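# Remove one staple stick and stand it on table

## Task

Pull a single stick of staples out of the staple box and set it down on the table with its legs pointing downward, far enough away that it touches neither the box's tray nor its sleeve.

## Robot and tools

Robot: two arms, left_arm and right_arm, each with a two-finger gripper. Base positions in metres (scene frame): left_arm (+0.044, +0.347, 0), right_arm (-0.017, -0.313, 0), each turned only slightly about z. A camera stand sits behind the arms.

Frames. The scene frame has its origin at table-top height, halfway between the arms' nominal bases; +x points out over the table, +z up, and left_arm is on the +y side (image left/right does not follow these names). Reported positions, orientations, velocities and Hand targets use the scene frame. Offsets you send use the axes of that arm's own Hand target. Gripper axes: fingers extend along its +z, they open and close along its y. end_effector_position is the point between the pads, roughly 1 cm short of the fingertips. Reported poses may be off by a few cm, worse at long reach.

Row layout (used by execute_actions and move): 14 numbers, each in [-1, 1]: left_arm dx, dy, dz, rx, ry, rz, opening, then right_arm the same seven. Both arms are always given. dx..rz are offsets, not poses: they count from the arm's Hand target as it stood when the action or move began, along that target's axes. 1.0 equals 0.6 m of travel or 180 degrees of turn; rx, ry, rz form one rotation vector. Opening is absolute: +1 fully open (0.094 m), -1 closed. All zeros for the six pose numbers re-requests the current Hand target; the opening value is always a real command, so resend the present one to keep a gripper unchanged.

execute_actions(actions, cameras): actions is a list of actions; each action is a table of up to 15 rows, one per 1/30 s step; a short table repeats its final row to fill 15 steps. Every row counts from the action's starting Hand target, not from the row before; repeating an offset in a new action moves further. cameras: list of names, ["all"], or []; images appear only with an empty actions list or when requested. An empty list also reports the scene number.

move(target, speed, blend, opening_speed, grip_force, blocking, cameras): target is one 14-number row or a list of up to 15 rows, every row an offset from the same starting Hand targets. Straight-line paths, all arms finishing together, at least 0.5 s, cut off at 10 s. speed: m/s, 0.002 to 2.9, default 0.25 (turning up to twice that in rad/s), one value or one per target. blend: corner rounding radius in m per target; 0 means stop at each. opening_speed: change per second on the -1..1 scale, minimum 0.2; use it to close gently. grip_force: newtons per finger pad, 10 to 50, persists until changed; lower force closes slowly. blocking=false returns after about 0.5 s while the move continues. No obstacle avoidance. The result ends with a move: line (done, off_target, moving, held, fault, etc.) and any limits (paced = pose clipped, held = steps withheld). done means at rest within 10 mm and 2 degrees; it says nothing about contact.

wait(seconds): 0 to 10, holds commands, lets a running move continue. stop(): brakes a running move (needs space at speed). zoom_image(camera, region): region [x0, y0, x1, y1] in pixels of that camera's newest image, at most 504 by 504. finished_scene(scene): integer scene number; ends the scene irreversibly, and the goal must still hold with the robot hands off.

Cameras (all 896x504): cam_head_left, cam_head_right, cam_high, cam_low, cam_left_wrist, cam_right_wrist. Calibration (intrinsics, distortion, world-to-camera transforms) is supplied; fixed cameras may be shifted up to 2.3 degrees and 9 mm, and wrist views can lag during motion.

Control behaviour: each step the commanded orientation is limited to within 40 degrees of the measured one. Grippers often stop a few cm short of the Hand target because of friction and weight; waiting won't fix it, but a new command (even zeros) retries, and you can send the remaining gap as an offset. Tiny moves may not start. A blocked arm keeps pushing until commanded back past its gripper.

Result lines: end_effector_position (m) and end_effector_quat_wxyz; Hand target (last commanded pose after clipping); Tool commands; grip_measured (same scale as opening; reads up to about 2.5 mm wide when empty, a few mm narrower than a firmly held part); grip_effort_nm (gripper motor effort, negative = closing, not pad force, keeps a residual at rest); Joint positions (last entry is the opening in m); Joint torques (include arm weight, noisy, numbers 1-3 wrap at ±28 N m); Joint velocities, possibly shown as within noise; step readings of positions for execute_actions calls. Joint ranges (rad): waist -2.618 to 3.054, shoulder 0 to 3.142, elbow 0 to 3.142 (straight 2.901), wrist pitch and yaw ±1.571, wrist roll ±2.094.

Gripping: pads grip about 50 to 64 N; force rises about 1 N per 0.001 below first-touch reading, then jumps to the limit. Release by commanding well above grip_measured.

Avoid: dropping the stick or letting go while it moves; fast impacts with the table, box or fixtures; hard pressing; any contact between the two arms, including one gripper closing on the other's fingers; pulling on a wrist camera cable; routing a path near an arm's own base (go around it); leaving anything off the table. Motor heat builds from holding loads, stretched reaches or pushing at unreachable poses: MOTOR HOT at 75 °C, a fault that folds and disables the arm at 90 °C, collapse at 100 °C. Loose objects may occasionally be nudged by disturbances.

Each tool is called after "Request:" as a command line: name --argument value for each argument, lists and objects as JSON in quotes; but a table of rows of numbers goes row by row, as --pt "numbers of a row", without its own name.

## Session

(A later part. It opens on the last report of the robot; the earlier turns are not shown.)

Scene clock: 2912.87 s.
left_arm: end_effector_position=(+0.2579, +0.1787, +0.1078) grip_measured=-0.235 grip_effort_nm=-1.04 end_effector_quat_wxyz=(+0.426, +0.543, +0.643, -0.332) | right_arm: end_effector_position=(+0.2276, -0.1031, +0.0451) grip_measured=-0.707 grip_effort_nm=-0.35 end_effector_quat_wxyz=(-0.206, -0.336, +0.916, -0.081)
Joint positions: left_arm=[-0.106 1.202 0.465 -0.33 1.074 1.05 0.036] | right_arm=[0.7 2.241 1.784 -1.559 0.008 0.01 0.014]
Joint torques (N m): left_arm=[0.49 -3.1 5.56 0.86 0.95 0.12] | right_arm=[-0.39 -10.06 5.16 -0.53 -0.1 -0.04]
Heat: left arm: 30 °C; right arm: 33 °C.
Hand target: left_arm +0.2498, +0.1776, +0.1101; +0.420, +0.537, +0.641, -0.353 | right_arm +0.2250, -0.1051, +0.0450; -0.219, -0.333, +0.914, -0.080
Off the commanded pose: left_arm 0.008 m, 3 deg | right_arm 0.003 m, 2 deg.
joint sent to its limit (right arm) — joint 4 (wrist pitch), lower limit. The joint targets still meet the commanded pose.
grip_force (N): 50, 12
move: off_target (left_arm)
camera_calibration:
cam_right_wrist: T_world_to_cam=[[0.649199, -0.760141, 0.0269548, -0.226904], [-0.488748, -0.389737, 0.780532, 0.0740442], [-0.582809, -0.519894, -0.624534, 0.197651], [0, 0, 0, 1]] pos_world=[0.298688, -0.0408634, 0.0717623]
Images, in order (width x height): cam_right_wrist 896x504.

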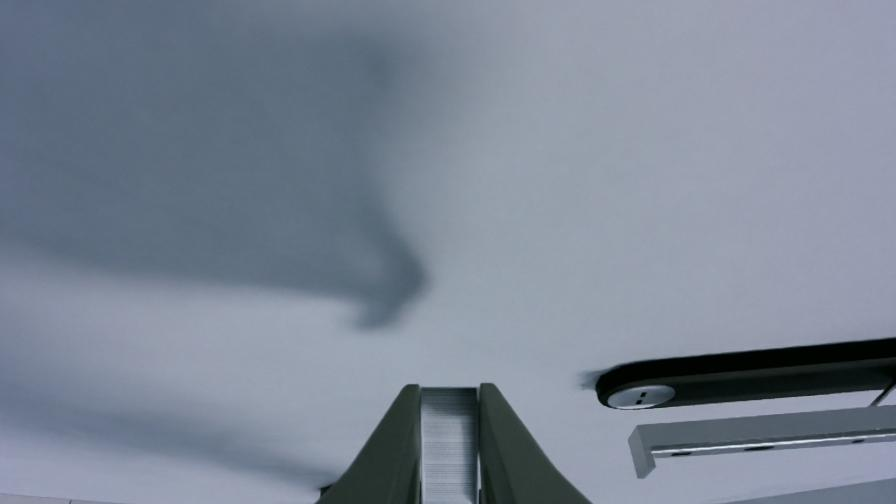

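Request:
move --target '[0,0,0,0,0,0,-0.5,-0.0219,0,0.0431,0,0,0,-0.78]' --speed 0.06 --cameras '["cam_right_wrist"]'

Scene clock: 2918.60 s.
left_arm: end_effector_position=(+0.2579, +0.1787, +0.1078) grip_measured=-0.235 grip_effort_nm=-1.04 end_effector_quat_wxyz=(+0.426, +0.543, +0.643, -0.332) | right_arm: end_effector_position=(+0.2229, -0.1071, +0.0203) grip_measured=-0.707 grip_effort_nm=-0.35 end_effector_quat_wxyz=(-0.222, -0.334, +0.912, -0.087)
Joint positions: left_arm=[-0.106 1.202 0.465 -0.33 1.074 1.05 0.036] | right_arm=[0.7 2.279 1.73 -1.502 0.008 0.01 0.014]
Joint torques (N m): left_arm=[0.36 -3.17 5.46 0.84 1 0.12] | right_arm=[-0.44 -9.98 4.89 -0.24 -0.1 -0.04]
Heat: left arm: 30 °C; right arm: 33 °C.
Hand target: left_arm +0.2498, +0.1776, +0.1101; +0.420, +0.537, +0.641, -0.353 | right_arm +0.2250, -0.1051, +0.0160; -0.219, -0.333, +0.914, -0.080
Off the commanded pose: left_arm 0.008 m, 3 deg | right_arm 0.005 m, 1 deg.
grip_force (N): 50, 12
move: off_target (left_arm)
camera_calibration:
cam_right_wrist: T_world_to_cam=[[0.649918, -0.759524, 0.0270156, -0.226385], [-0.467695, -0.371678, 0.801945, 0.0864584], [-0.599055, -0.533834, -0.596786, 0.178996], [0, 0, 0, 1]] pos_world=[0.294796, -0.0442558, 0.0436035]
Images, in order (width x height): cam_right_wrist 896x504.

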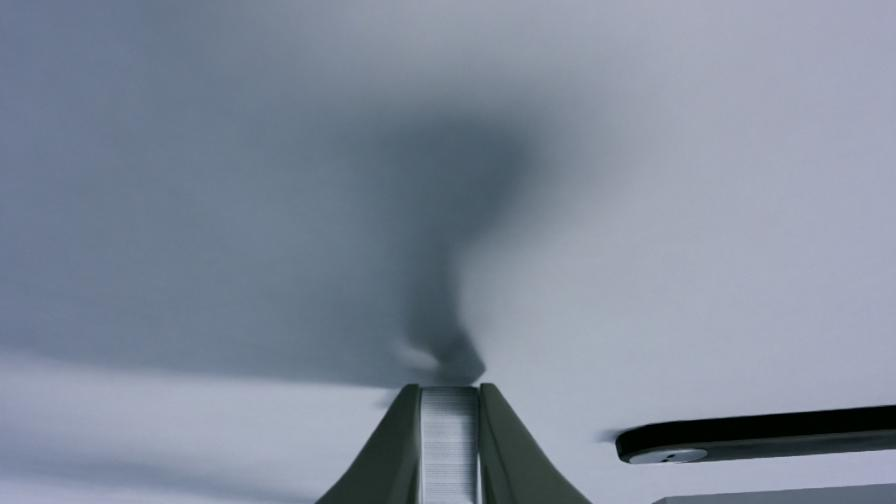

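Request:
move --target '[0,0,0,0,0,0,-0.5,-0.0038,0,0.0074,0,0,0,-0.78]' --speed 0.05 --cameras '["cam_right_wrist"]'

Scene clock: 2921.30 s.
left_arm: end_effector_position=(+0.2579, +0.1787, +0.1078) grip_measured=-0.235 grip_effort_nm=-1.04 end_effector_quat_wxyz=(+0.426, +0.543, +0.643, -0.332) | right_arm: end_effector_position=(+0.2233, -0.1068, +0.0185) grip_measured=-0.707 grip_effort_nm=-0.35 end_effector_quat_wxyz=(-0.220, -0.335, +0.912, -0.087)
Joint positions: left_arm=[-0.106 1.202 0.465 -0.33 1.074 1.05 0.036] | right_arm=[0.7 2.279 1.724 -1.493 0.008 0.01 0.014]
Joint torques (N m): left_arm=[0.58 -3.11 5.48 0.87 0.99 0.16] | right_arm=[-0.46 -9.43 4.52 -0.15 -0.1 -0.04]
Heat: left arm: 30 °C; right arm: 33 °C.
Hand target: left_arm +0.2498, +0.1776, +0.1101; +0.420, +0.537, +0.641, -0.353 | right_arm +0.2249, -0.1052, +0.0110; -0.219, -0.333, +0.914, -0.080
Off the commanded pose: left_arm 0.008 m, 3 deg | right_arm 0.008 m, 1 deg.
grip_force (N): 50, 12
move: off_target (left_arm)
camera_calibration:
cam_right_wrist: T_world_to_cam=[[0.649867, -0.759569, 0.0269907, -0.2263], [-0.470179, -0.373864, 0.799473, 0.0885678], [-0.597164, -0.532242, -0.600095, 0.178155], [0, 0, 0, 1]] pos_world=[0.295095, -0.0439566, 0.0422104]
Images, in order (width x height): cam_right_wrist 896x504.

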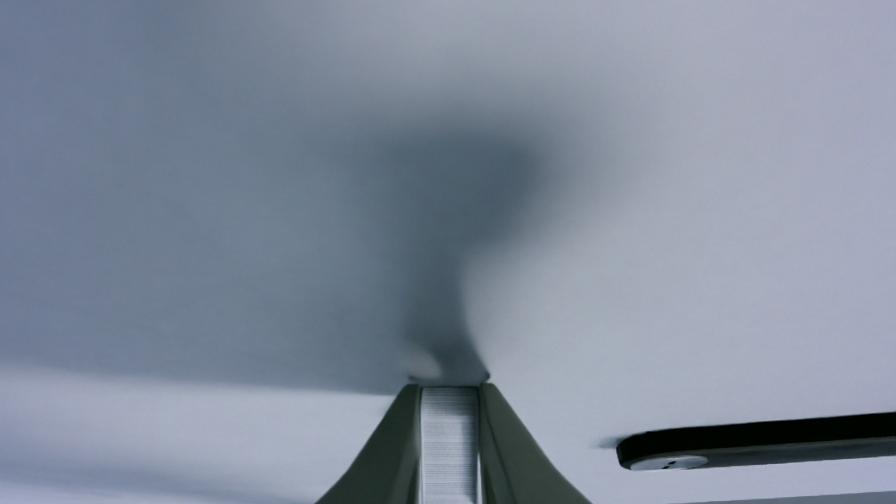

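Request:
move --target '[0,0,0,0,0,0,-0.5,0.0178,0,0.009,0,0,0,-0.78]' --speed 0.05 --grip_force '[50, 10]' --cameras '["cam_right_wrist"]'

Scene clock: 2939.57 s.
left_arm: end_effector_position=(+0.2579, +0.1787, +0.1078) grip_measured=-0.235 grip_effort_nm=-1.04 end_effector_quat_wxyz=(+0.426, +0.543, +0.643, -0.332) | right_arm: end_effector_position=(+0.2108, -0.1175, +0.0163) grip_measured=-0.707 grip_effort_nm=-0.32 end_effector_quat_wxyz=(-0.238, -0.333, +0.908, -0.093)
Joint positions: left_arm=[-0.106 1.202 0.465 -0.33 1.074 1.05 0.036] | right_arm=[0.7 2.259 1.661 -1.489 0.008 0.01 0.014]
Joint torques (N m): left_arm=[0.42 -3.32 5.68 0.9 0.98 0.11] | right_arm=[-0.44 -11.11 3.43 0.05 -0.08 -0.03]
Heat: left arm: 30 °C; right arm: 36 °C.
Hand target: left_arm +0.2498, +0.1776, +0.1101; +0.420, +0.537, +0.641, -0.353 | right_arm +0.2158, -0.1128, +0.0110; -0.219, -0.333, +0.914, -0.080
Off the commanded pose: left_arm 0.008 m, 3 deg | right_arm 0.009 m, 3 deg.
grip_force (N): 50, 10
move: off_target (left_arm, right_arm)
camera_calibration:
cam_right_wrist: T_world_to_cam=[[0.650663, -0.75888, 0.0271647, -0.226413], [-0.445857, -0.352831, 0.822631, 0.0773925], [-0.614694, -0.547367, -0.567926, 0.165089], [0, 0, 0, 1]] pos_world=[0.283304, -0.0541494, 0.0362433]
Images, in order (width x height): cam_right_wrist 896x504.

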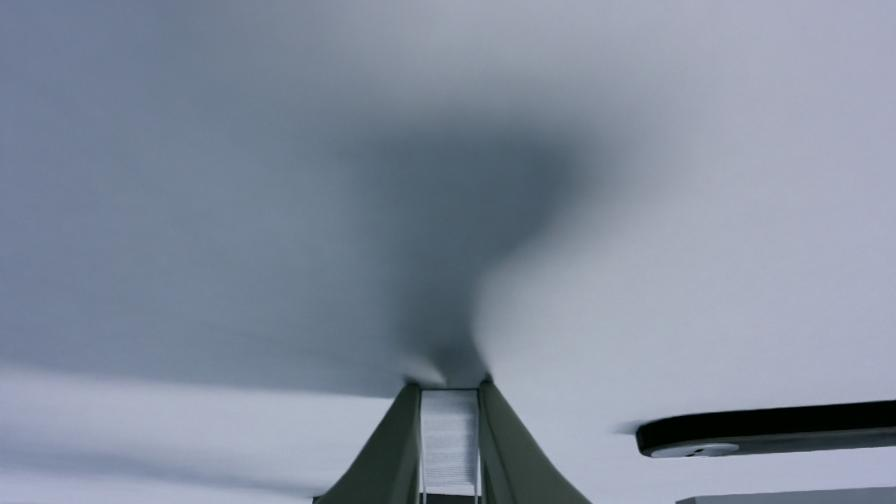

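Request:
move --target '[0,0,0,0,0,0,-0.5,0.02,0,0.0102,0,0,0,-0.78]' --speed 0.05 --cameras '["cam_right_wrist"]'

Scene clock: 2943.47 s.
left_arm: end_effector_position=(+0.2579, +0.1787, +0.1078) grip_measured=-0.235 grip_effort_nm=-1.04 end_effector_quat_wxyz=(+0.426, +0.543, +0.643, -0.332) | right_arm: end_effector_position=(+0.1971, -0.1293, +0.0161) grip_measured=-0.707 grip_effort_nm=-0.31 end_effector_quat_wxyz=(-0.249, -0.332, +0.905, -0.098)
Joint positions: left_arm=[-0.106 1.202 0.465 -0.33 1.074 1.05 0.036] | right_arm=[0.7 2.217 1.575 -1.469 0.008 0.01 0.014]
Joint torques (N m): left_arm=[0.66 -3.18 5.57 0.84 1.01 0.05] | right_arm=[-0.47 -11.33 3.66 0.14 -0.1 -0.05]
Heat: left arm: 30 °C; right arm: 35 °C.
Hand target: left_arm +0.2498, +0.1776, +0.1101; +0.420, +0.537, +0.641, -0.353 | right_arm +0.2055, -0.1215, +0.0110; -0.219, -0.333, +0.914, -0.080
Off the commanded pose: left_arm 0.008 m, 3 deg | right_arm 0.012 m, 4 deg.
grip_force (N): 50, 10
move: off_target (left_arm, right_arm)
camera_calibration:
cam_right_wrist: T_world_to_cam=[[0.65112, -0.758488, 0.0271732, -0.22645], [-0.430723, -0.339799, 0.836071, 0.0657715], [-0.624916, -0.556087, -0.547948, 0.150632], [0, 0, 0, 1]] pos_world=[0.269908, -0.065646, 0.0337024]
Images, in order (width x height): cam_right_wrist 896x504.

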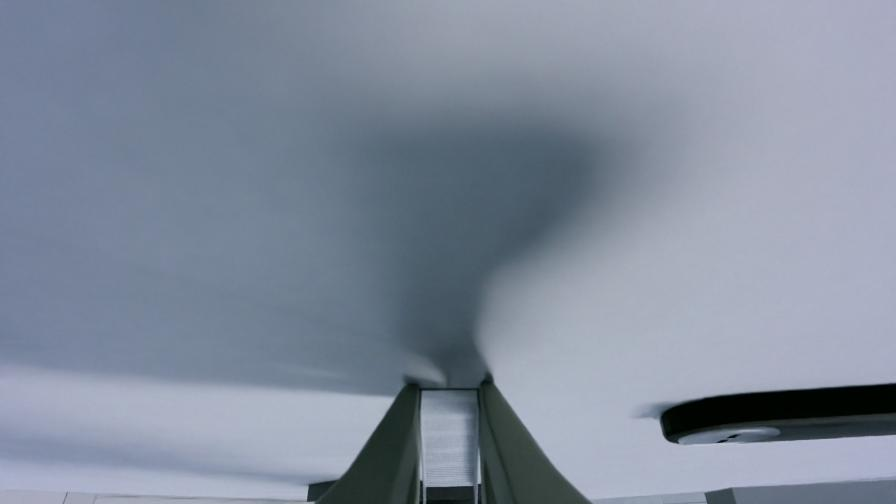

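Request:
move --pt "0 0 0 0 0 0 -0.5 0 0 0 0 0 0 -0.66" --speed 0.05 --opening_speed 0.2 --cameras '["cam_right_wrist"]'

Scene clock: 2952.87 s.
left_arm: end_effector_position=(+0.2579, +0.1787, +0.1078) grip_measured=-0.235 grip_effort_nm=-1.04 end_effector_quat_wxyz=(+0.426, +0.543, +0.643, -0.332) | right_arm: end_effector_position=(+0.1971, -0.1293, +0.0161) grip_measured=-0.663 grip_effort_nm=0.14 end_effector_quat_wxyz=(-0.249, -0.332, +0.905, -0.098)
Joint positions: left_arm=[-0.106 1.202 0.465 -0.33 1.074 1.05 0.036] | right_arm=[0.7 2.217 1.575 -1.469 0.008 0.01 0.016]
Joint torques (N m): left_arm=[0.42 -3.14 5.52 0.84 1.02 0.1] | right_arm=[-0.43 -11.34 3.71 0.15 -0.11 -0.04]
Heat: left arm: 30 °C; right arm: 37 °C.
Hand target: left_arm +0.2498, +0.1776, +0.1101; +0.420, +0.537, +0.641, -0.353 | right_arm +0.2055, -0.1215, +0.0110; -0.219, -0.333, +0.914, -0.080
Off the commanded pose: left_arm 0.008 m, 3 deg | right_arm 0.012 m, 4 deg.
grip_force (N): 50, 10
move: off_target (left_arm, right_arm)
camera_calibration:
cam_right_wrist: T_world_to_cam=[[0.65112, -0.758488, 0.0271732, -0.22645], [-0.430723, -0.339799, 0.836071, 0.0657715], [-0.624916, -0.556087, -0.547948, 0.150632], [0, 0, 0, 1]] pos_world=[0.269908, -0.065646, 0.0337024]
Images, in order (width x height): cam_right_wrist 896x504.

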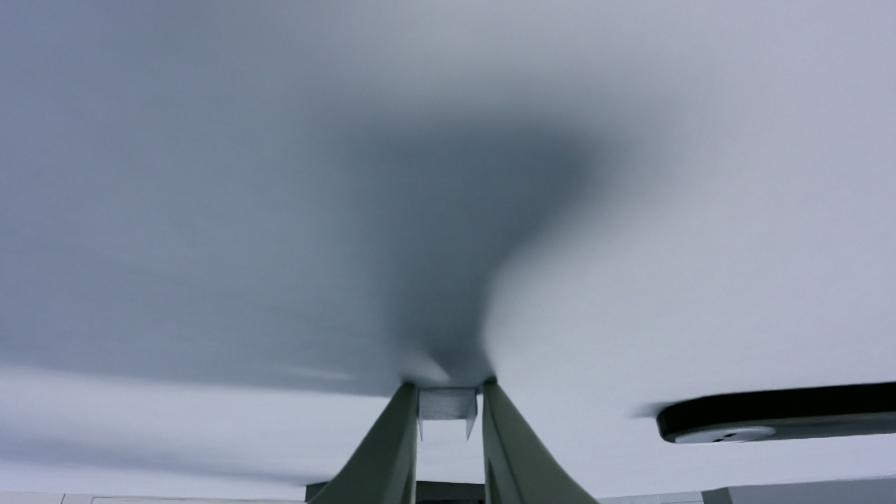

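Request:
move --pt "0 0 0 0 0 0 -0.5 0 0 0 0 0 0 -0.78" --pt "0 0 0 0 0 0 -0.5 0.0303 0 -0.0594 0 0 0 -0.78" --pt "0 0 0 0 0 0 -0.5 -0.0485 0.0007 -0.1912 0 -0.528 0 -0.78" --speed '[0.05, 0.1, 0.25]' --blend '[0, 0.02, 0]' --opening_speed 0.3 --grip_force '[50, 16]' --cameras '["cam_right_wrist"]'

Scene clock: 2966.97 s.
left_arm: end_effector_position=(+0.2579, +0.1787, +0.1078) grip_measured=-0.235 grip_effort_nm=-1.04 end_effector_quat_wxyz=(+0.426, +0.543, +0.643, -0.332) | right_arm: end_effector_position=(+0.2617, -0.0739, +0.0910) grip_measured=-0.712 grip_effort_nm=-0.42 end_effector_quat_wxyz=(+0.506, -0.287, +0.791, +0.187)
Joint positions: left_arm=[-0.106 1.202 0.465 -0.33 1.074 1.05 0.036] | right_arm=[0.7 1.355 0.315 0.609 0.008 0.01 0.014]
Joint torques (N m): left_arm=[0.49 -3.03 5.64 0.84 0.98 0.07] | right_arm=[0.43 -3.06 5.5 2.81 0.06 -0.07]
Heat: left arm: 30 °C; right arm: 37 °C.
Hand target: left_arm +0.2498, +0.1776, +0.1101; +0.420, +0.537, +0.641, -0.353 | right_arm +0.2649, -0.0710, +0.1001; +0.526, -0.284, +0.779, +0.191
Off the commanded pose: left_arm 0.008 m, 3 deg | right_arm 0.010 m, 3 deg.
grip_force (N): 50, 16
move: off_target (left_arm, right_arm); blend cut to 0.0197 m at target 2
camera_calibration:
cam_right_wrist: T_world_to_cam=[[0.631318, -0.775514, -0.00406329, -0.221697], [-0.59968, -0.484842, -0.636641, 0.217224], [0.491754, 0.404359, -0.77115, 0.0618248], [0, 0, 0, 1]] pos_world=[0.239824, -0.0916088, 0.185069]
Images, in order (width x height): cam_right_wrist 896x504.

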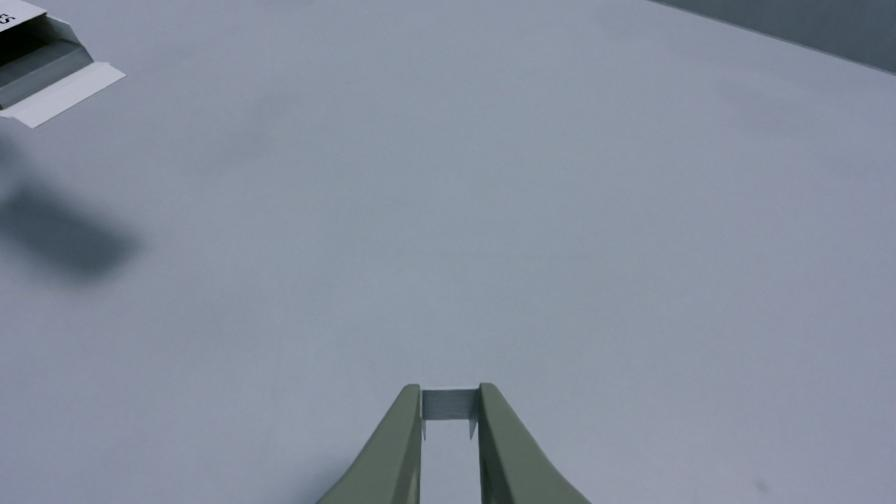

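Request:
move --pt "0 0 0 0 0 0 -0.5 0.0773 0 0.0313 0 0 0 -0.78" --pt "0 0 0 0 0 0 -0.5 0.1132 0 0.0134 0 0 0 -0.78" --speed '[0.15, 0.06]' --blend '[0.01, 0]' --grip_force '[50, 11]' --cameras '["cam_right_wrist"]'

Scene clock: 2980.67 s.
left_arm: end_effector_position=(+0.2579, +0.1787, +0.1078) grip_measured=-0.235 grip_effort_nm=-1.04 end_effector_quat_wxyz=(+0.426, +0.543, +0.643, -0.332) | right_arm: end_effector_position=(+0.2543, -0.0805, +0.0387) grip_measured=-0.712 grip_effort_nm=-0.33 end_effector_quat_wxyz=(+0.530, -0.281, +0.776, +0.195)
Joint positions: left_arm=[-0.106 1.202 0.465 -0.33 1.074 1.05 0.036] | right_arm=[0.7 1.777 0.163 1.243 0.01 0.01 0.014]
Joint torques (N m): left_arm=[0.59 -3.14 5.53 0.84 0.97 0.08] | right_arm=[0.57 -3.52 2.39 2.32 0.06 -0.07]
Heat: left arm: 30 °C; right arm: 34 °C.
Hand target: left_arm +0.2498, +0.1776, +0.1101; +0.420, +0.537, +0.641, -0.353 | right_arm +0.2512, -0.0826, +0.0340; +0.526, -0.284, +0.779, +0.191
Off the commanded pose: left_arm 0.008 m, 3 deg | right_arm 0.006 m, 1 deg.
grip_force (N): 50, 11
move: off_target (left_arm)
camera_calibration:
cam_right_wrist: T_world_to_cam=[[0.630694, -0.776014, -0.00522791, -0.222324], [-0.570463, -0.459047, -0.681063, 0.172693], [0.526115, 0.432525, -0.732206, 0.0199271], [0, 0, 0, 1]] pos_world=[0.228249, -0.101871, 0.131043]
Images, in order (width x height): cam_right_wrist 896x504.

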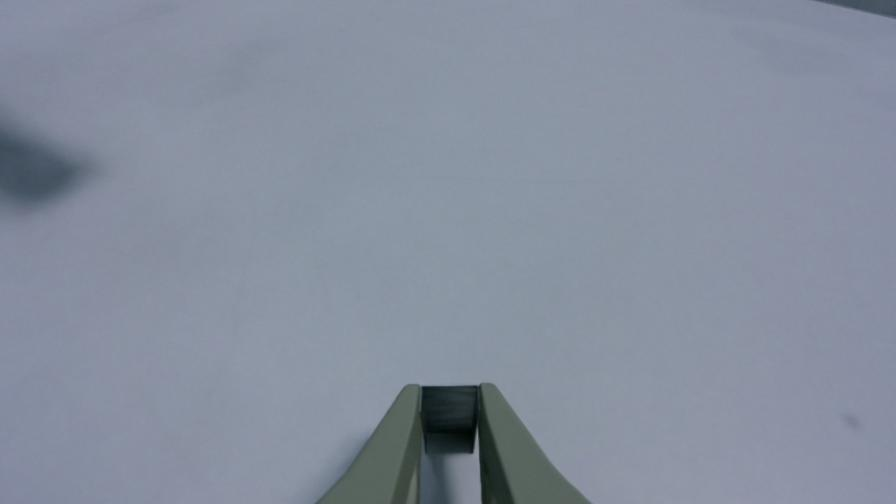

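Request:
zoom_image --camera "cam_right_wrist" --region '[390, 370, 510, 490]'

Scaled by 4.200 from the camera's 896x504 image, which has a finer 1280x720 frame.

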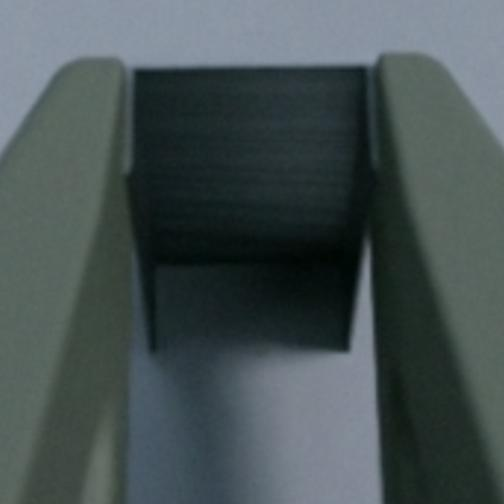

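Request:
move --pt "0 0 0 0 0 0 -0.5 0.025 0 -0.0170 0 0 0 -0.78" --speed '[0.06]' --cameras '["cam_right_wrist"]'

Scene clock: 2990.83 s.
left_arm: end_effector_position=(+0.2579, +0.1787, +0.1078) grip_measured=-0.235 grip_effort_nm=-1.04 end_effector_quat_wxyz=(+0.426, +0.543, +0.643, -0.332) | right_arm: end_effector_position=(+0.2449, -0.0887, +0.0354) grip_measured=-0.712 grip_effort_nm=-0.33 end_effector_quat_wxyz=(+0.541, -0.278, +0.769, +0.199)
Joint positions: left_arm=[-0.106 1.202 0.465 -0.33 1.074 1.05 0.036] | right_arm=[0.7 1.861 0.101 1.417 0.01 0.01 0.014]
Joint torques (N m): left_arm=[0.46 -3.23 5.57 0.84 1.02 0.11] | right_arm=[0.61 -2.96 1.52 2.1 0.07 -0.05]
Heat: left arm: 30 °C; right arm: 34 °C.
Hand target: left_arm +0.2498, +0.1776, +0.1101; +0.420, +0.537, +0.641, -0.353 | right_arm +0.2396, -0.0923, +0.0239; +0.526, -0.284, +0.779, +0.191
Off the commanded pose: left_arm 0.008 m, 3 deg | right_arm 0.013 m, 2 deg.
grip_force (N): 50, 11
move: off_target (left_arm, right_arm)
camera_calibration:
cam_right_wrist: T_world_to_cam=[[0.630814, -0.775911, -0.00602209, -0.222677], [-0.555444, -0.446128, -0.701749, 0.159526], [0.541808, 0.446018, -0.712399, 0.022631], [0, 0, 0, 1]] pos_world=[0.216814, -0.111702, 0.126729]
Images, in order (width x height): cam_right_wrist 896x504.

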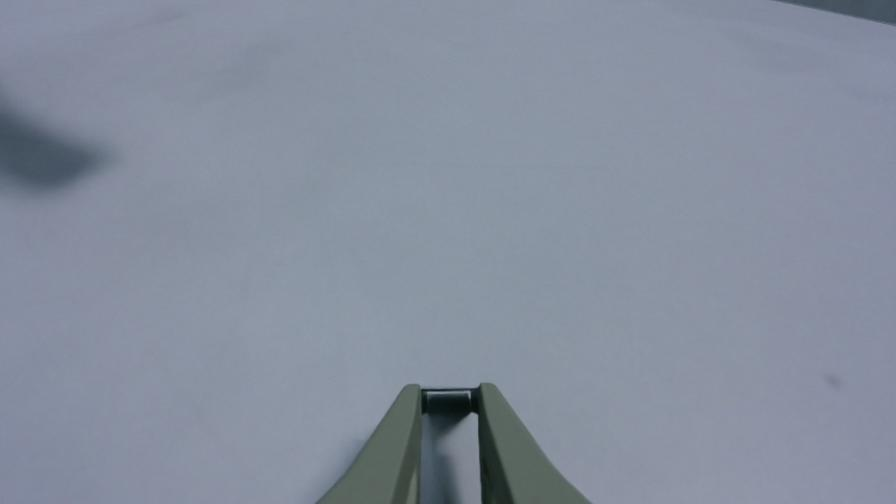

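Request:
move --pt "0 0 0 0 0 0 -0.5 0.0187 0 -0.010 0 0.09 0 -0.78" --speed '[0.06]' --cameras '["cam_right_wrist"]'

Scene clock: 2997.20 s.
left_arm: end_effector_position=(+0.2579, +0.1787, +0.1078) grip_measured=-0.235 grip_effort_nm=-1.04 end_effector_quat_wxyz=(+0.426, +0.543, +0.643, -0.332) | right_arm: end_effector_position=(+0.2405, -0.0924, +0.0341) grip_measured=-0.712 grip_effort_nm=-0.33 end_effector_quat_wxyz=(+0.450, -0.299, +0.825, +0.165)
Joint positions: left_arm=[-0.106 1.202 0.465 -0.33 1.074 1.05 0.036] | right_arm=[0.7 1.457 0.225 0.661 0.01 0.01 0.014]
Joint torques (N m): left_arm=[0.59 -3.29 5.78 0.83 0.99 0.11] | right_arm=[0.53 -3.3 5.63 0.99 0.04 -0.03]
Heat: left arm: 30 °C; right arm: 33 °C.
Hand target: left_arm +0.2498, +0.1776, +0.1101; +0.420, +0.537, +0.641, -0.353 | right_arm +0.2322, -0.0985, +0.0158; +0.411, -0.308, +0.845, +0.149
Off the commanded pose: left_arm 0.008 m, 3 deg | right_arm 0.021 m, 5 deg.
grip_force (N): 50, 11
move: off_target (left_arm, right_arm)
camera_calibration:
cam_right_wrist: T_world_to_cam=[[0.630367, -0.776297, 0.000463742, -0.222893], [-0.662055, -0.537912, -0.521856, 0.16554], [0.405365, 0.328654, -0.853033, 0.0525367], [0, 0, 0, 1]] pos_world=[0.228804, -0.101252, 0.131307]
Images, in order (width x height): cam_right_wrist 896x504.

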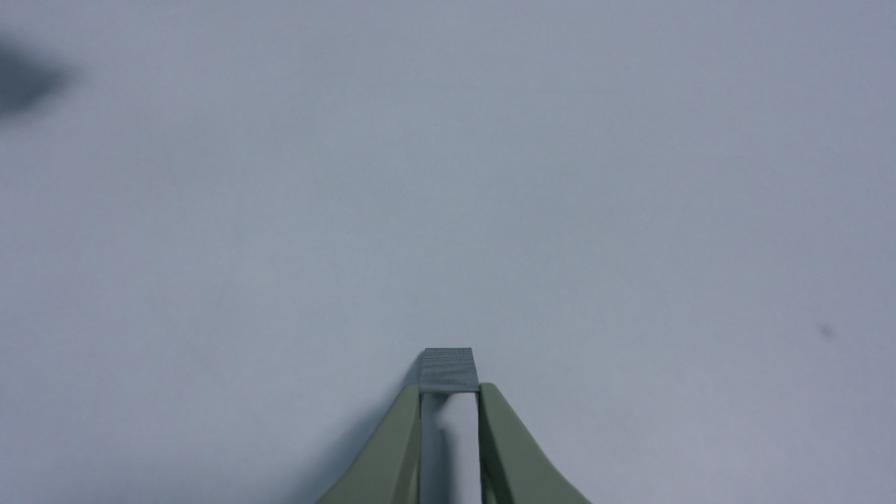

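Request:
move --pt "0 0 0 0 0 0 -0.5 0.02 0 -0.0012 0 0.07 0 -0.78" --speed '[0.06]' --cameras '["cam_right_wrist"]'

Scene clock: 3009.53 s.
left_arm: end_effector_position=(+0.2579, +0.1787, +0.1078) grip_measured=-0.235 grip_effort_nm=-1.04 end_effector_quat_wxyz=(+0.426, +0.543, +0.643, -0.332) | right_arm: end_effector_position=(+0.2348, -0.0973, +0.0172) grip_measured=-0.712 grip_effort_nm=-0.33 end_effector_quat_wxyz=(+0.346, -0.318, +0.874, +0.126)
Joint positions: left_arm=[-0.106 1.202 0.465 -0.33 1.074 1.05 0.036] | right_arm=[0.7 1.431 0.395 0.22 0.01 0.01 0.014]
Joint torques (N m): left_arm=[0.61 -3.32 5.67 0.85 0.98 0.1] | right_arm=[0.39 -3.59 6.3 0.98 0.01 0]
Heat: left arm: 30 °C; right arm: 32 °C.
Hand target: left_arm +0.2498, +0.1776, +0.1101; +0.420, +0.537, +0.641, -0.353 | right_arm +0.2261, -0.1037, +0.0068; +0.316, -0.322, +0.885, +0.115
Off the commanded pose: left_arm 0.008 m, 3 deg | right_arm 0.015 m, 4 deg.
grip_force (N): 50, 11
move: off_target (left_arm, right_arm)
camera_calibration:
cam_right_wrist: T_world_to_cam=[[0.631096, -0.77567, 0.00742944, -0.223333], [-0.738574, -0.603787, -0.299918, 0.158091], [0.237123, 0.183789, -0.953936, 0.0691016], [0, 0, 0, 1]] pos_world=[0.241321, -0.0904793, 0.114992]
Images, in order (width x height): cam_right_wrist 896x504.

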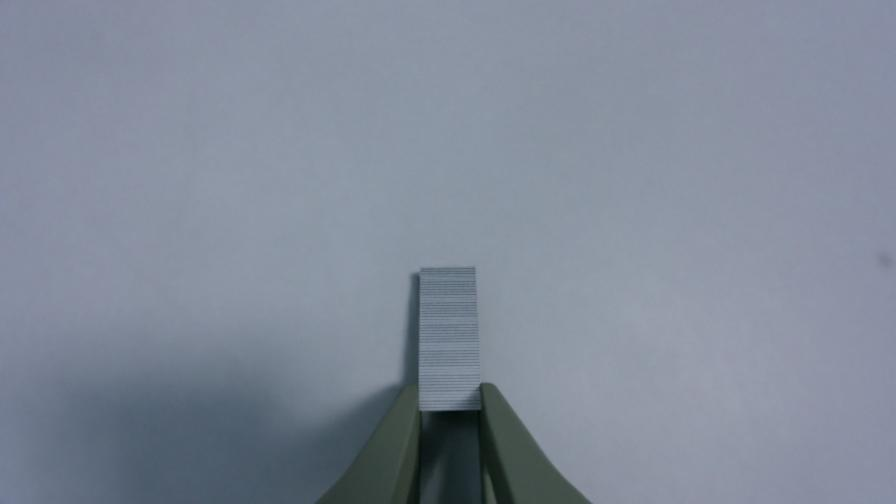

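Request:
move --pt "0 0 0 0 0 0 -0.5 0 0 0 0 0 0 -0.62" --speed '[0.06]' --opening_speed 0.2 --cameras '["cam_right_wrist"]'

Scene clock: 3014.73 s.
left_arm: end_effector_position=(+0.2579, +0.1787, +0.1078) grip_measured=-0.235 grip_effort_nm=-1.04 end_effector_quat_wxyz=(+0.426, +0.543, +0.643, -0.332) | right_arm: end_effector_position=(+0.2353, -0.0980, +0.0170) grip_measured=-0.623 grip_effort_nm=0.14 end_effector_quat_wxyz=(+0.347, -0.317, +0.874, +0.124)
Joint positions: left_arm=[-0.106 1.202 0.465 -0.33 1.074 1.05 0.036] | right_arm=[0.7 1.431 0.395 0.219 0.014 0.01 0.018]
Joint torques (N m): left_arm=[0.51 -3.26 5.63 0.86 0.95 0.11] | right_arm=[0.38 -3.6 6.31 1.01 -0.03 0.02]
Heat: left arm: 30 °C; right arm: 32 °C.
Hand target: left_arm +0.2498, +0.1776, +0.1101; +0.420, +0.537, +0.641, -0.353 | right_arm +0.2261, -0.1037, +0.0067; +0.316, -0.322, +0.885, +0.114
Off the commanded pose: left_arm 0.008 m, 3 deg | right_arm 0.015 m, 4 deg.
grip_force (N): 50, 11
move: off_target (left_arm, right_arm)
camera_calibration:
cam_right_wrist: T_world_to_cam=[[0.628668, -0.777599, 0.0107749, -0.223878], [-0.739971, -0.602394, -0.299272, 0.158373], [0.239204, 0.18017, -0.954107, 0.0682113], [0, 0, 0, 1]] pos_world=[0.24162, -0.0909736, 0.11489]
Images, in order (width x height): cam_right_wrist 896x504.

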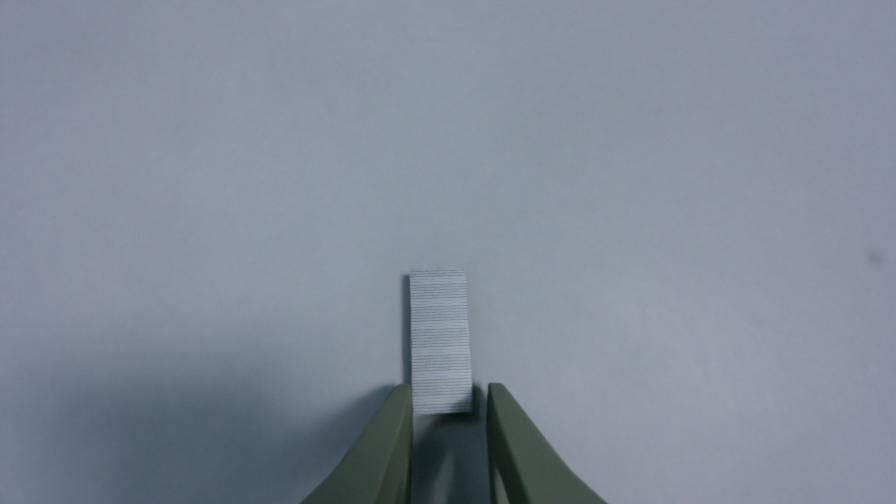

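Request:
move --pt "0 0 0 0 0 0 -0.5 0 0 0 0 0 0 -0.5" --pt "0 0 0 0 0 0 -0.5 0 0 -0.15 0 0 0 -0.5" --speed '[0.06, 0.12]' --opening_speed 0.3 --cameras '["cam_right_wrist", "cam_left_wrist", "cam_head_right"]'

Scene clock: 3020.70 s.
left_arm: end_effector_position=(+0.2579, +0.1787, +0.1078) grip_measured=-0.235 grip_effort_nm=-1.04 end_effector_quat_wxyz=(+0.426, +0.543, +0.643, -0.332) | right_arm: end_effector_position=(+0.1797, -0.1449, +0.0636) grip_measured=-0.503 grip_effort_nm=0.13 end_effector_quat_wxyz=(+0.305, -0.324, +0.889, +0.108)
Joint positions: left_arm=[-0.106 1.202 0.465 -0.33 1.074 1.05 0.036] | right_arm=[0.703 0.93 0.414 -0.396 0.016 0.011 0.023]
Joint torques (N m): left_arm=[0.43 -3.14 5.46 0.84 0.98 0.11] | right_arm=[0.65 -1.99 9.58 1.48 0.01 0.03]
Heat: left arm: 30 °C; right arm: 32 °C.
Hand target: left_arm +0.2498, +0.1776, +0.1101; +0.420, +0.537, +0.641, -0.353 | right_arm +0.1824, -0.1402, +0.0764; +0.316, -0.323, +0.885, +0.115
Off the commanded pose: left_arm 0.008 m, 3 deg | right_arm 0.014 m, 1 deg.
grip_force (N): 50, 11
move: off_target (left_arm, right_arm)
camera_calibration:
cam_left_wrist: T_world_to_cam=[[-0.982908, -0.178087, -0.0466581, 0.290259], [-0.107314, 0.760179, -0.640789, -0.000723981], [0.149585, -0.62483, -0.766298, 0.246722], [0, 0, 0, 1]] pos_world=[0.248314, 0.206401, 0.202142]
cam_right_wrist: T_world_to_cam=[[0.631022, -0.775635, 0.0141775, -0.2263], [-0.756829, -0.61953, -0.208307, 0.097664], [0.170354, 0.120716, -0.977961, 0.13958], [0, 0, 0, 1]] pos_world=[0.192937, -0.13187, 0.160056]
Images, in order (width x height): cam_head_right 896x504, cam_left_wrist 896x504, cam_right_wrist 896x504.

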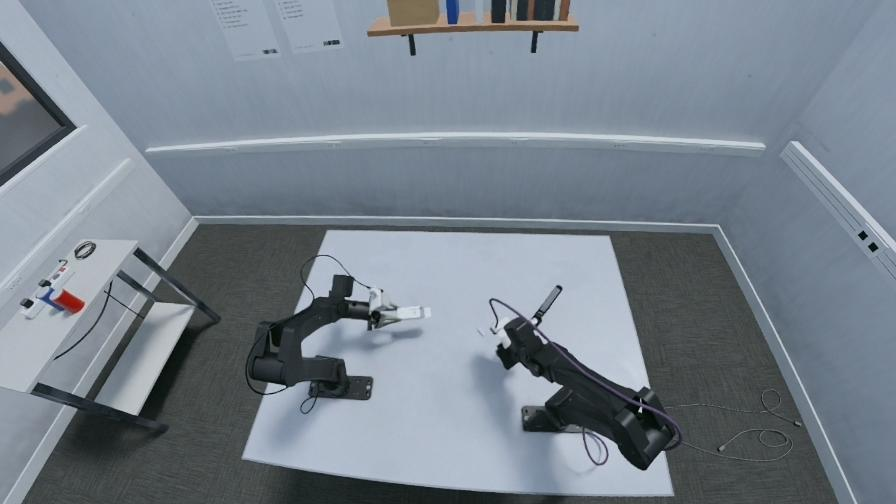

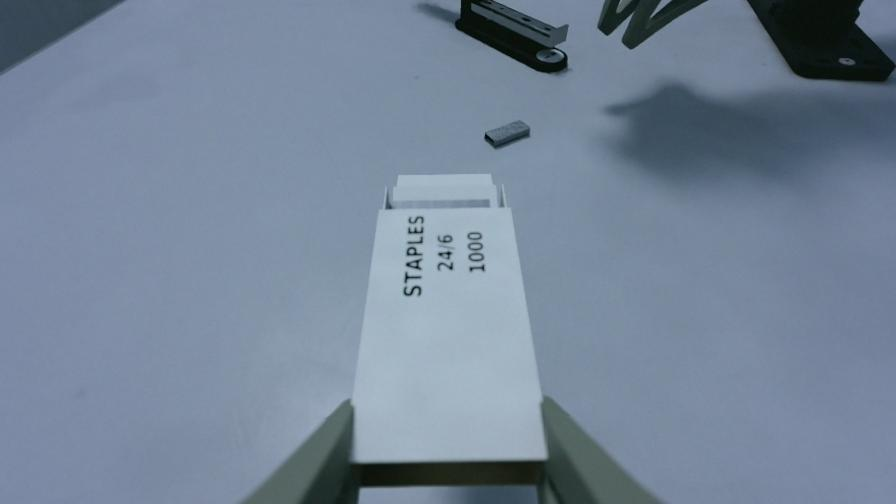

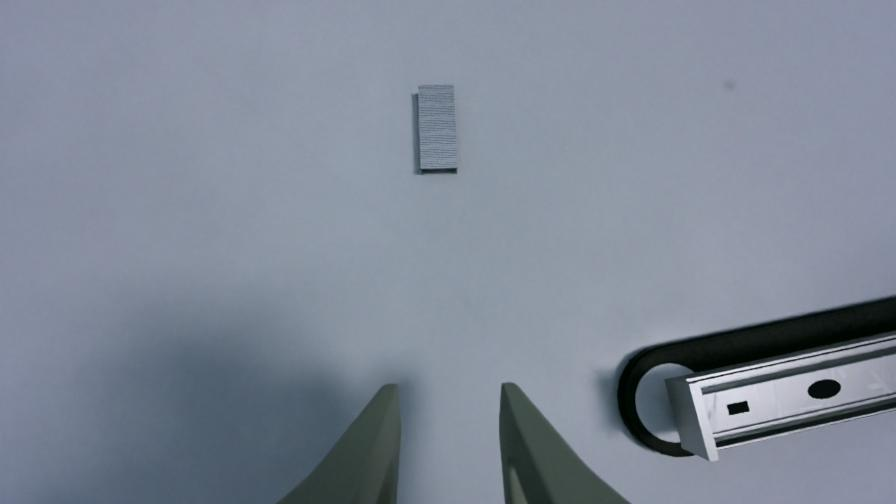

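Request:
move --target '[0.0994,0,0.0432,0,0.055,0,-0.5,0,0,0,0,0,0,-0.5]' --speed 0.12 --grip_force '[50, 20]' --cameras '["cam_left_wrist", "cam_low"]'

Scene clock: 3034.63 s.
left_arm: end_effector_position=(+0.2519, +0.1788, +0.0497) grip_measured=-0.235 grip_effort_nm=-1.04 end_effector_quat_wxyz=(+0.366, +0.566, +0.674, -0.302) | right_arm: end_effector_position=(+0.1795, -0.1450, +0.0635) grip_measured=-0.503 grip_effort_nm=0.13 end_effector_quat_wxyz=(+0.305, -0.324, +0.889, +0.108)
Joint positions: left_arm=[-0.174 1.343 0.401 -0.209 0.924 1.068 0.036] | right_arm=[0.703 0.93 0.414 -0.396 0.016 0.011 0.023]
Joint torques (N m): left_arm=[-0.49 -2.32 4 1.46 0.56 -0.02] | right_arm=[0.64 -1.96 9.58 1.5 -0.03 0.05]
Heat: left arm: 30 °C; right arm: 34 °C.
Hand target: left_arm +0.2499, +0.1776, +0.0451; +0.364, +0.566, +0.674, -0.305 | right_arm +0.1823, -0.1402, +0.0764; +0.316, -0.323, +0.885, +0.115
Off the commanded pose: left_arm 0.005 m, 0 deg | right_arm 0.014 m, 2 deg.
grip_force (N): 50, 20
move: off_target (right_arm)
camera_calibration:
cam_left_wrist: T_world_to_cam=[[-0.986219, -0.164639, -0.0162949, 0.278587], [-0.132494, 0.844947, -0.518179, -0.0535178], [0.0990809, -0.508879, -0.855117, 0.199551], [0, 0, 0, 1]] pos_world=[0.247885, 0.192633, 0.147447]
Images, in order (width x height): cam_low 896x504, cam_left_wrist 896x504.

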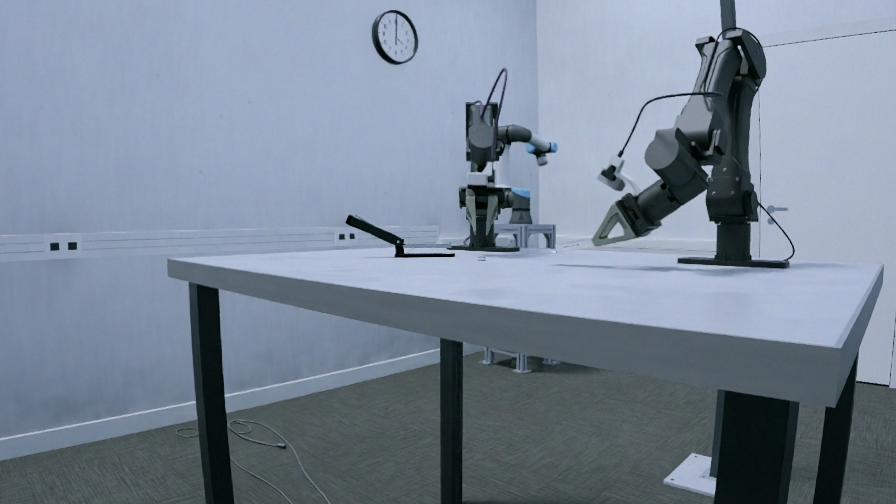

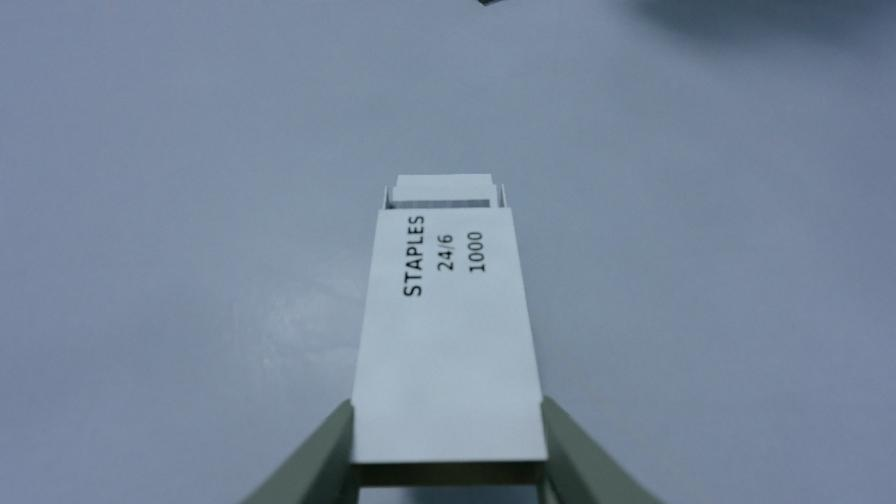

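Request:
move --target '[0.0376,0,0.0247,0,0,0,-0.5,0,0,0,0,0,0,-0.5]' --speed 0.05 --cameras '["cam_left_wrist"]'

Scene clock: 3040.80 s.
left_arm: end_effector_position=(+0.2521, +0.1773, +0.0250) grip_measured=-0.235 grip_effort_nm=-1.04 end_effector_quat_wxyz=(+0.370, +0.566, +0.670, -0.306) | right_arm: end_effector_position=(+0.1795, -0.1450, +0.0635) grip_measured=-0.503 grip_effort_nm=0.13 end_effector_quat_wxyz=(+0.305, -0.324, +0.889, +0.108)
Joint positions: left_arm=[-0.174 1.47 0.346 -0.022 0.937 1.069 0.036] | right_arm=[0.703 0.93 0.414 -0.396 0.016 0.011 0.023]
Joint torques (N m): left_arm=[-0.4 -2.45 3.22 1.47 0.42 -0.08] | right_arm=[0.66 -2 9.59 1.49 0 0.03]
Heat: left arm: 30 °C; right arm: 34 °C.
Hand target: left_arm +0.2498, +0.1776, +0.0180; +0.363, +0.566, +0.675, -0.305 | right_arm +0.1823, -0.1402, +0.0764; +0.316, -0.323, +0.885, +0.115
Off the commanded pose: left_arm 0.007 m, 1 deg | right_arm 0.014 m, 2 deg.
grip_force (N): 50, 20
move: off_target (right_arm)
camera_calibration:
cam_left_wrist: T_world_to_cam=[[-0.987119, -0.158913, -0.0185059, 0.277426], [-0.125201, 0.839316, -0.529031, -0.065594], [0.0996022, -0.5199, -0.848401, 0.179286], [0, 0, 0, 1]] pos_world=[0.247783, 0.192352, 0.122539]
Images, in order (width x height): cam_left_wrist 896x504.

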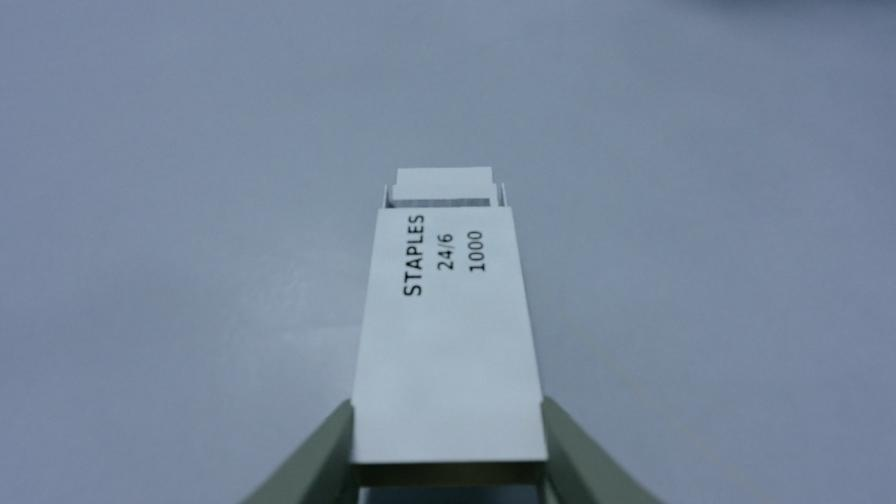

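Request:
move --target '[0.0146,0,0.0096,0,0,0,-0.5,0,0,0,0,0,0,-0.5]' --speed 0.05 --cameras '["cam_left_wrist", "cam_low"]'

Scene clock: 3044.07 s.
left_arm: end_effector_position=(+0.2534, +0.1742, +0.0211) grip_measured=-0.235 grip_effort_nm=-1.04 end_effector_quat_wxyz=(+0.381, +0.568, +0.659, -0.313) | right_arm: end_effector_position=(+0.1795, -0.1450, +0.0635) grip_measured=-0.503 grip_effort_nm=0.13 end_effector_quat_wxyz=(+0.305, -0.324, +0.889, +0.108)
Joint positions: left_arm=[-0.174 1.52 0.331 0.064 0.964 1.069 0.036] | right_arm=[0.703 0.93 0.414 -0.396 0.016 0.011 0.023]
Joint torques (N m): left_arm=[-0.42 -2.18 2.81 1.32 0.11 -0.03] | right_arm=[0.59 -1.98 9.58 1.49 0 0.04]
Heat: left arm: 30 °C; right arm: 34 °C.
Hand target: left_arm +0.2499, +0.1777, +0.0076; +0.364, +0.566, +0.675, -0.305 | right_arm +0.1823, -0.1402, +0.0764; +0.316, -0.323, +0.885, +0.115
Off the commanded pose: left_arm 0.014 m, 3 deg | right_arm 0.014 m, 2 deg.
grip_force (N): 50, 20
move: off_target (left_arm, right_arm)
camera_calibration:
cam_left_wrist: T_world_to_cam=[[-0.988484, -0.1482, -0.0305984, 0.27688], [-0.106708, 0.82601, -0.553462, -0.0668398], [0.107298, -0.543823, -0.832312, 0.176063], [0, 0, 0, 1]] pos_world=[0.247668, 0.191991, 0.118018]
Images, in order (width x height): cam_low 896x504, cam_left_wrist 896x504.

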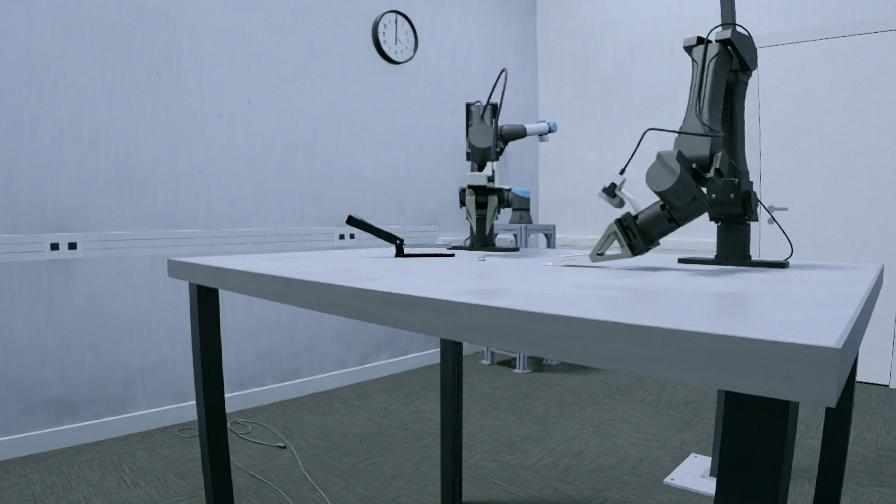

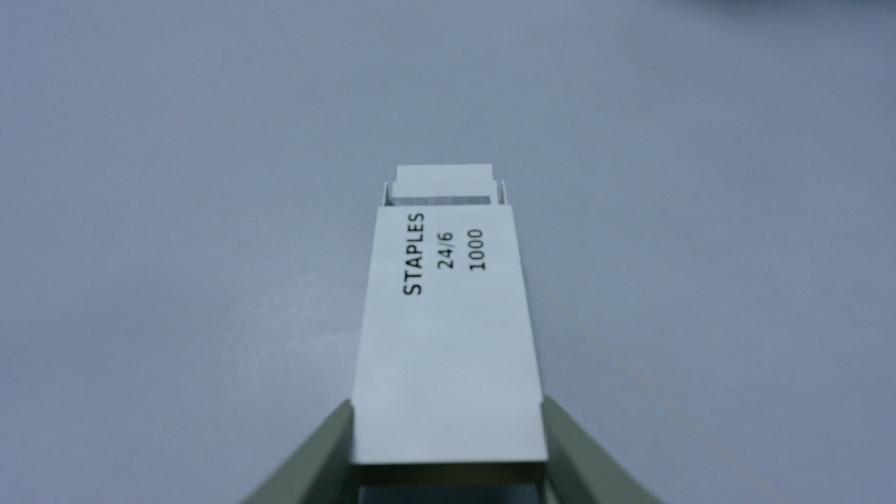

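Request:
move --pt "-0.0125 0 -0.0082 0 0 0 -0.5 0 0 0 0 0 0 -0.5" --pt "-0.0125 0 -0.0082 0 0 0 0.0 0 0 0 0 0 0 -0.5" --speed 0.05 --opening_speed 0.25 --cameras '["cam_left_wrist"]'

Scene clock: 3053.40 s.
left_arm: end_effector_position=(+0.2559, +0.1781, +0.0163) grip_measured=-0.002 grip_effort_nm=0.08 end_effector_quat_wxyz=(+0.374, +0.569, +0.670, -0.297) | right_arm: end_effector_position=(+0.1795, -0.1450, +0.0635) grip_measured=-0.503 grip_effort_nm=0.13 end_effector_quat_wxyz=(+0.305, -0.324, +0.889, +0.108)
Joint positions: left_arm=[-0.174 1.516 0.331 0.058 0.925 1.066 0.047] | right_arm=[0.703 0.93 0.414 -0.396 0.016 0.011 0.023]
Joint torques (N m): left_arm=[-0.66 -5.71 3.95 0.81 0.54 -0.06] | right_arm=[0.64 -1.99 9.59 1.47 0 0.02]
Heat: left arm: 29 °C; right arm: 35 °C.
Hand target: left_arm +0.2499, +0.1776, +0.0166; +0.364, +0.566, +0.674, -0.305 | right_arm +0.1823, -0.1402, +0.0764; +0.316, -0.323, +0.885, +0.115
Off the commanded pose: left_arm 0.006 m, 2 deg | right_arm 0.014 m, 2 deg.
grip_force (N): 50, 20
move: off_target (right_arm); target 2's new opening was sent with left_arm's hand 0.007 m and 3 deg from that target
camera_calibration:
cam_left_wrist: T_world_to_cam=[[-0.985632, -0.164838, -0.0368522, 0.28207], [-0.12138, 0.842953, -0.524116, -0.072154], [0.117459, -0.512112, -0.850849, 0.166018], [0, 0, 0, 1]] pos_world=[0.249759, 0.192338, 0.113834]
Images, in order (width x height): cam_left_wrist 896x504.

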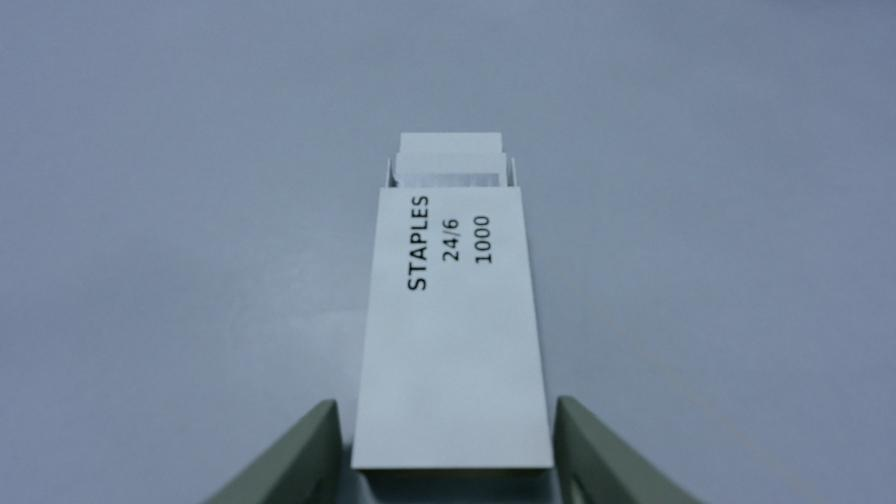

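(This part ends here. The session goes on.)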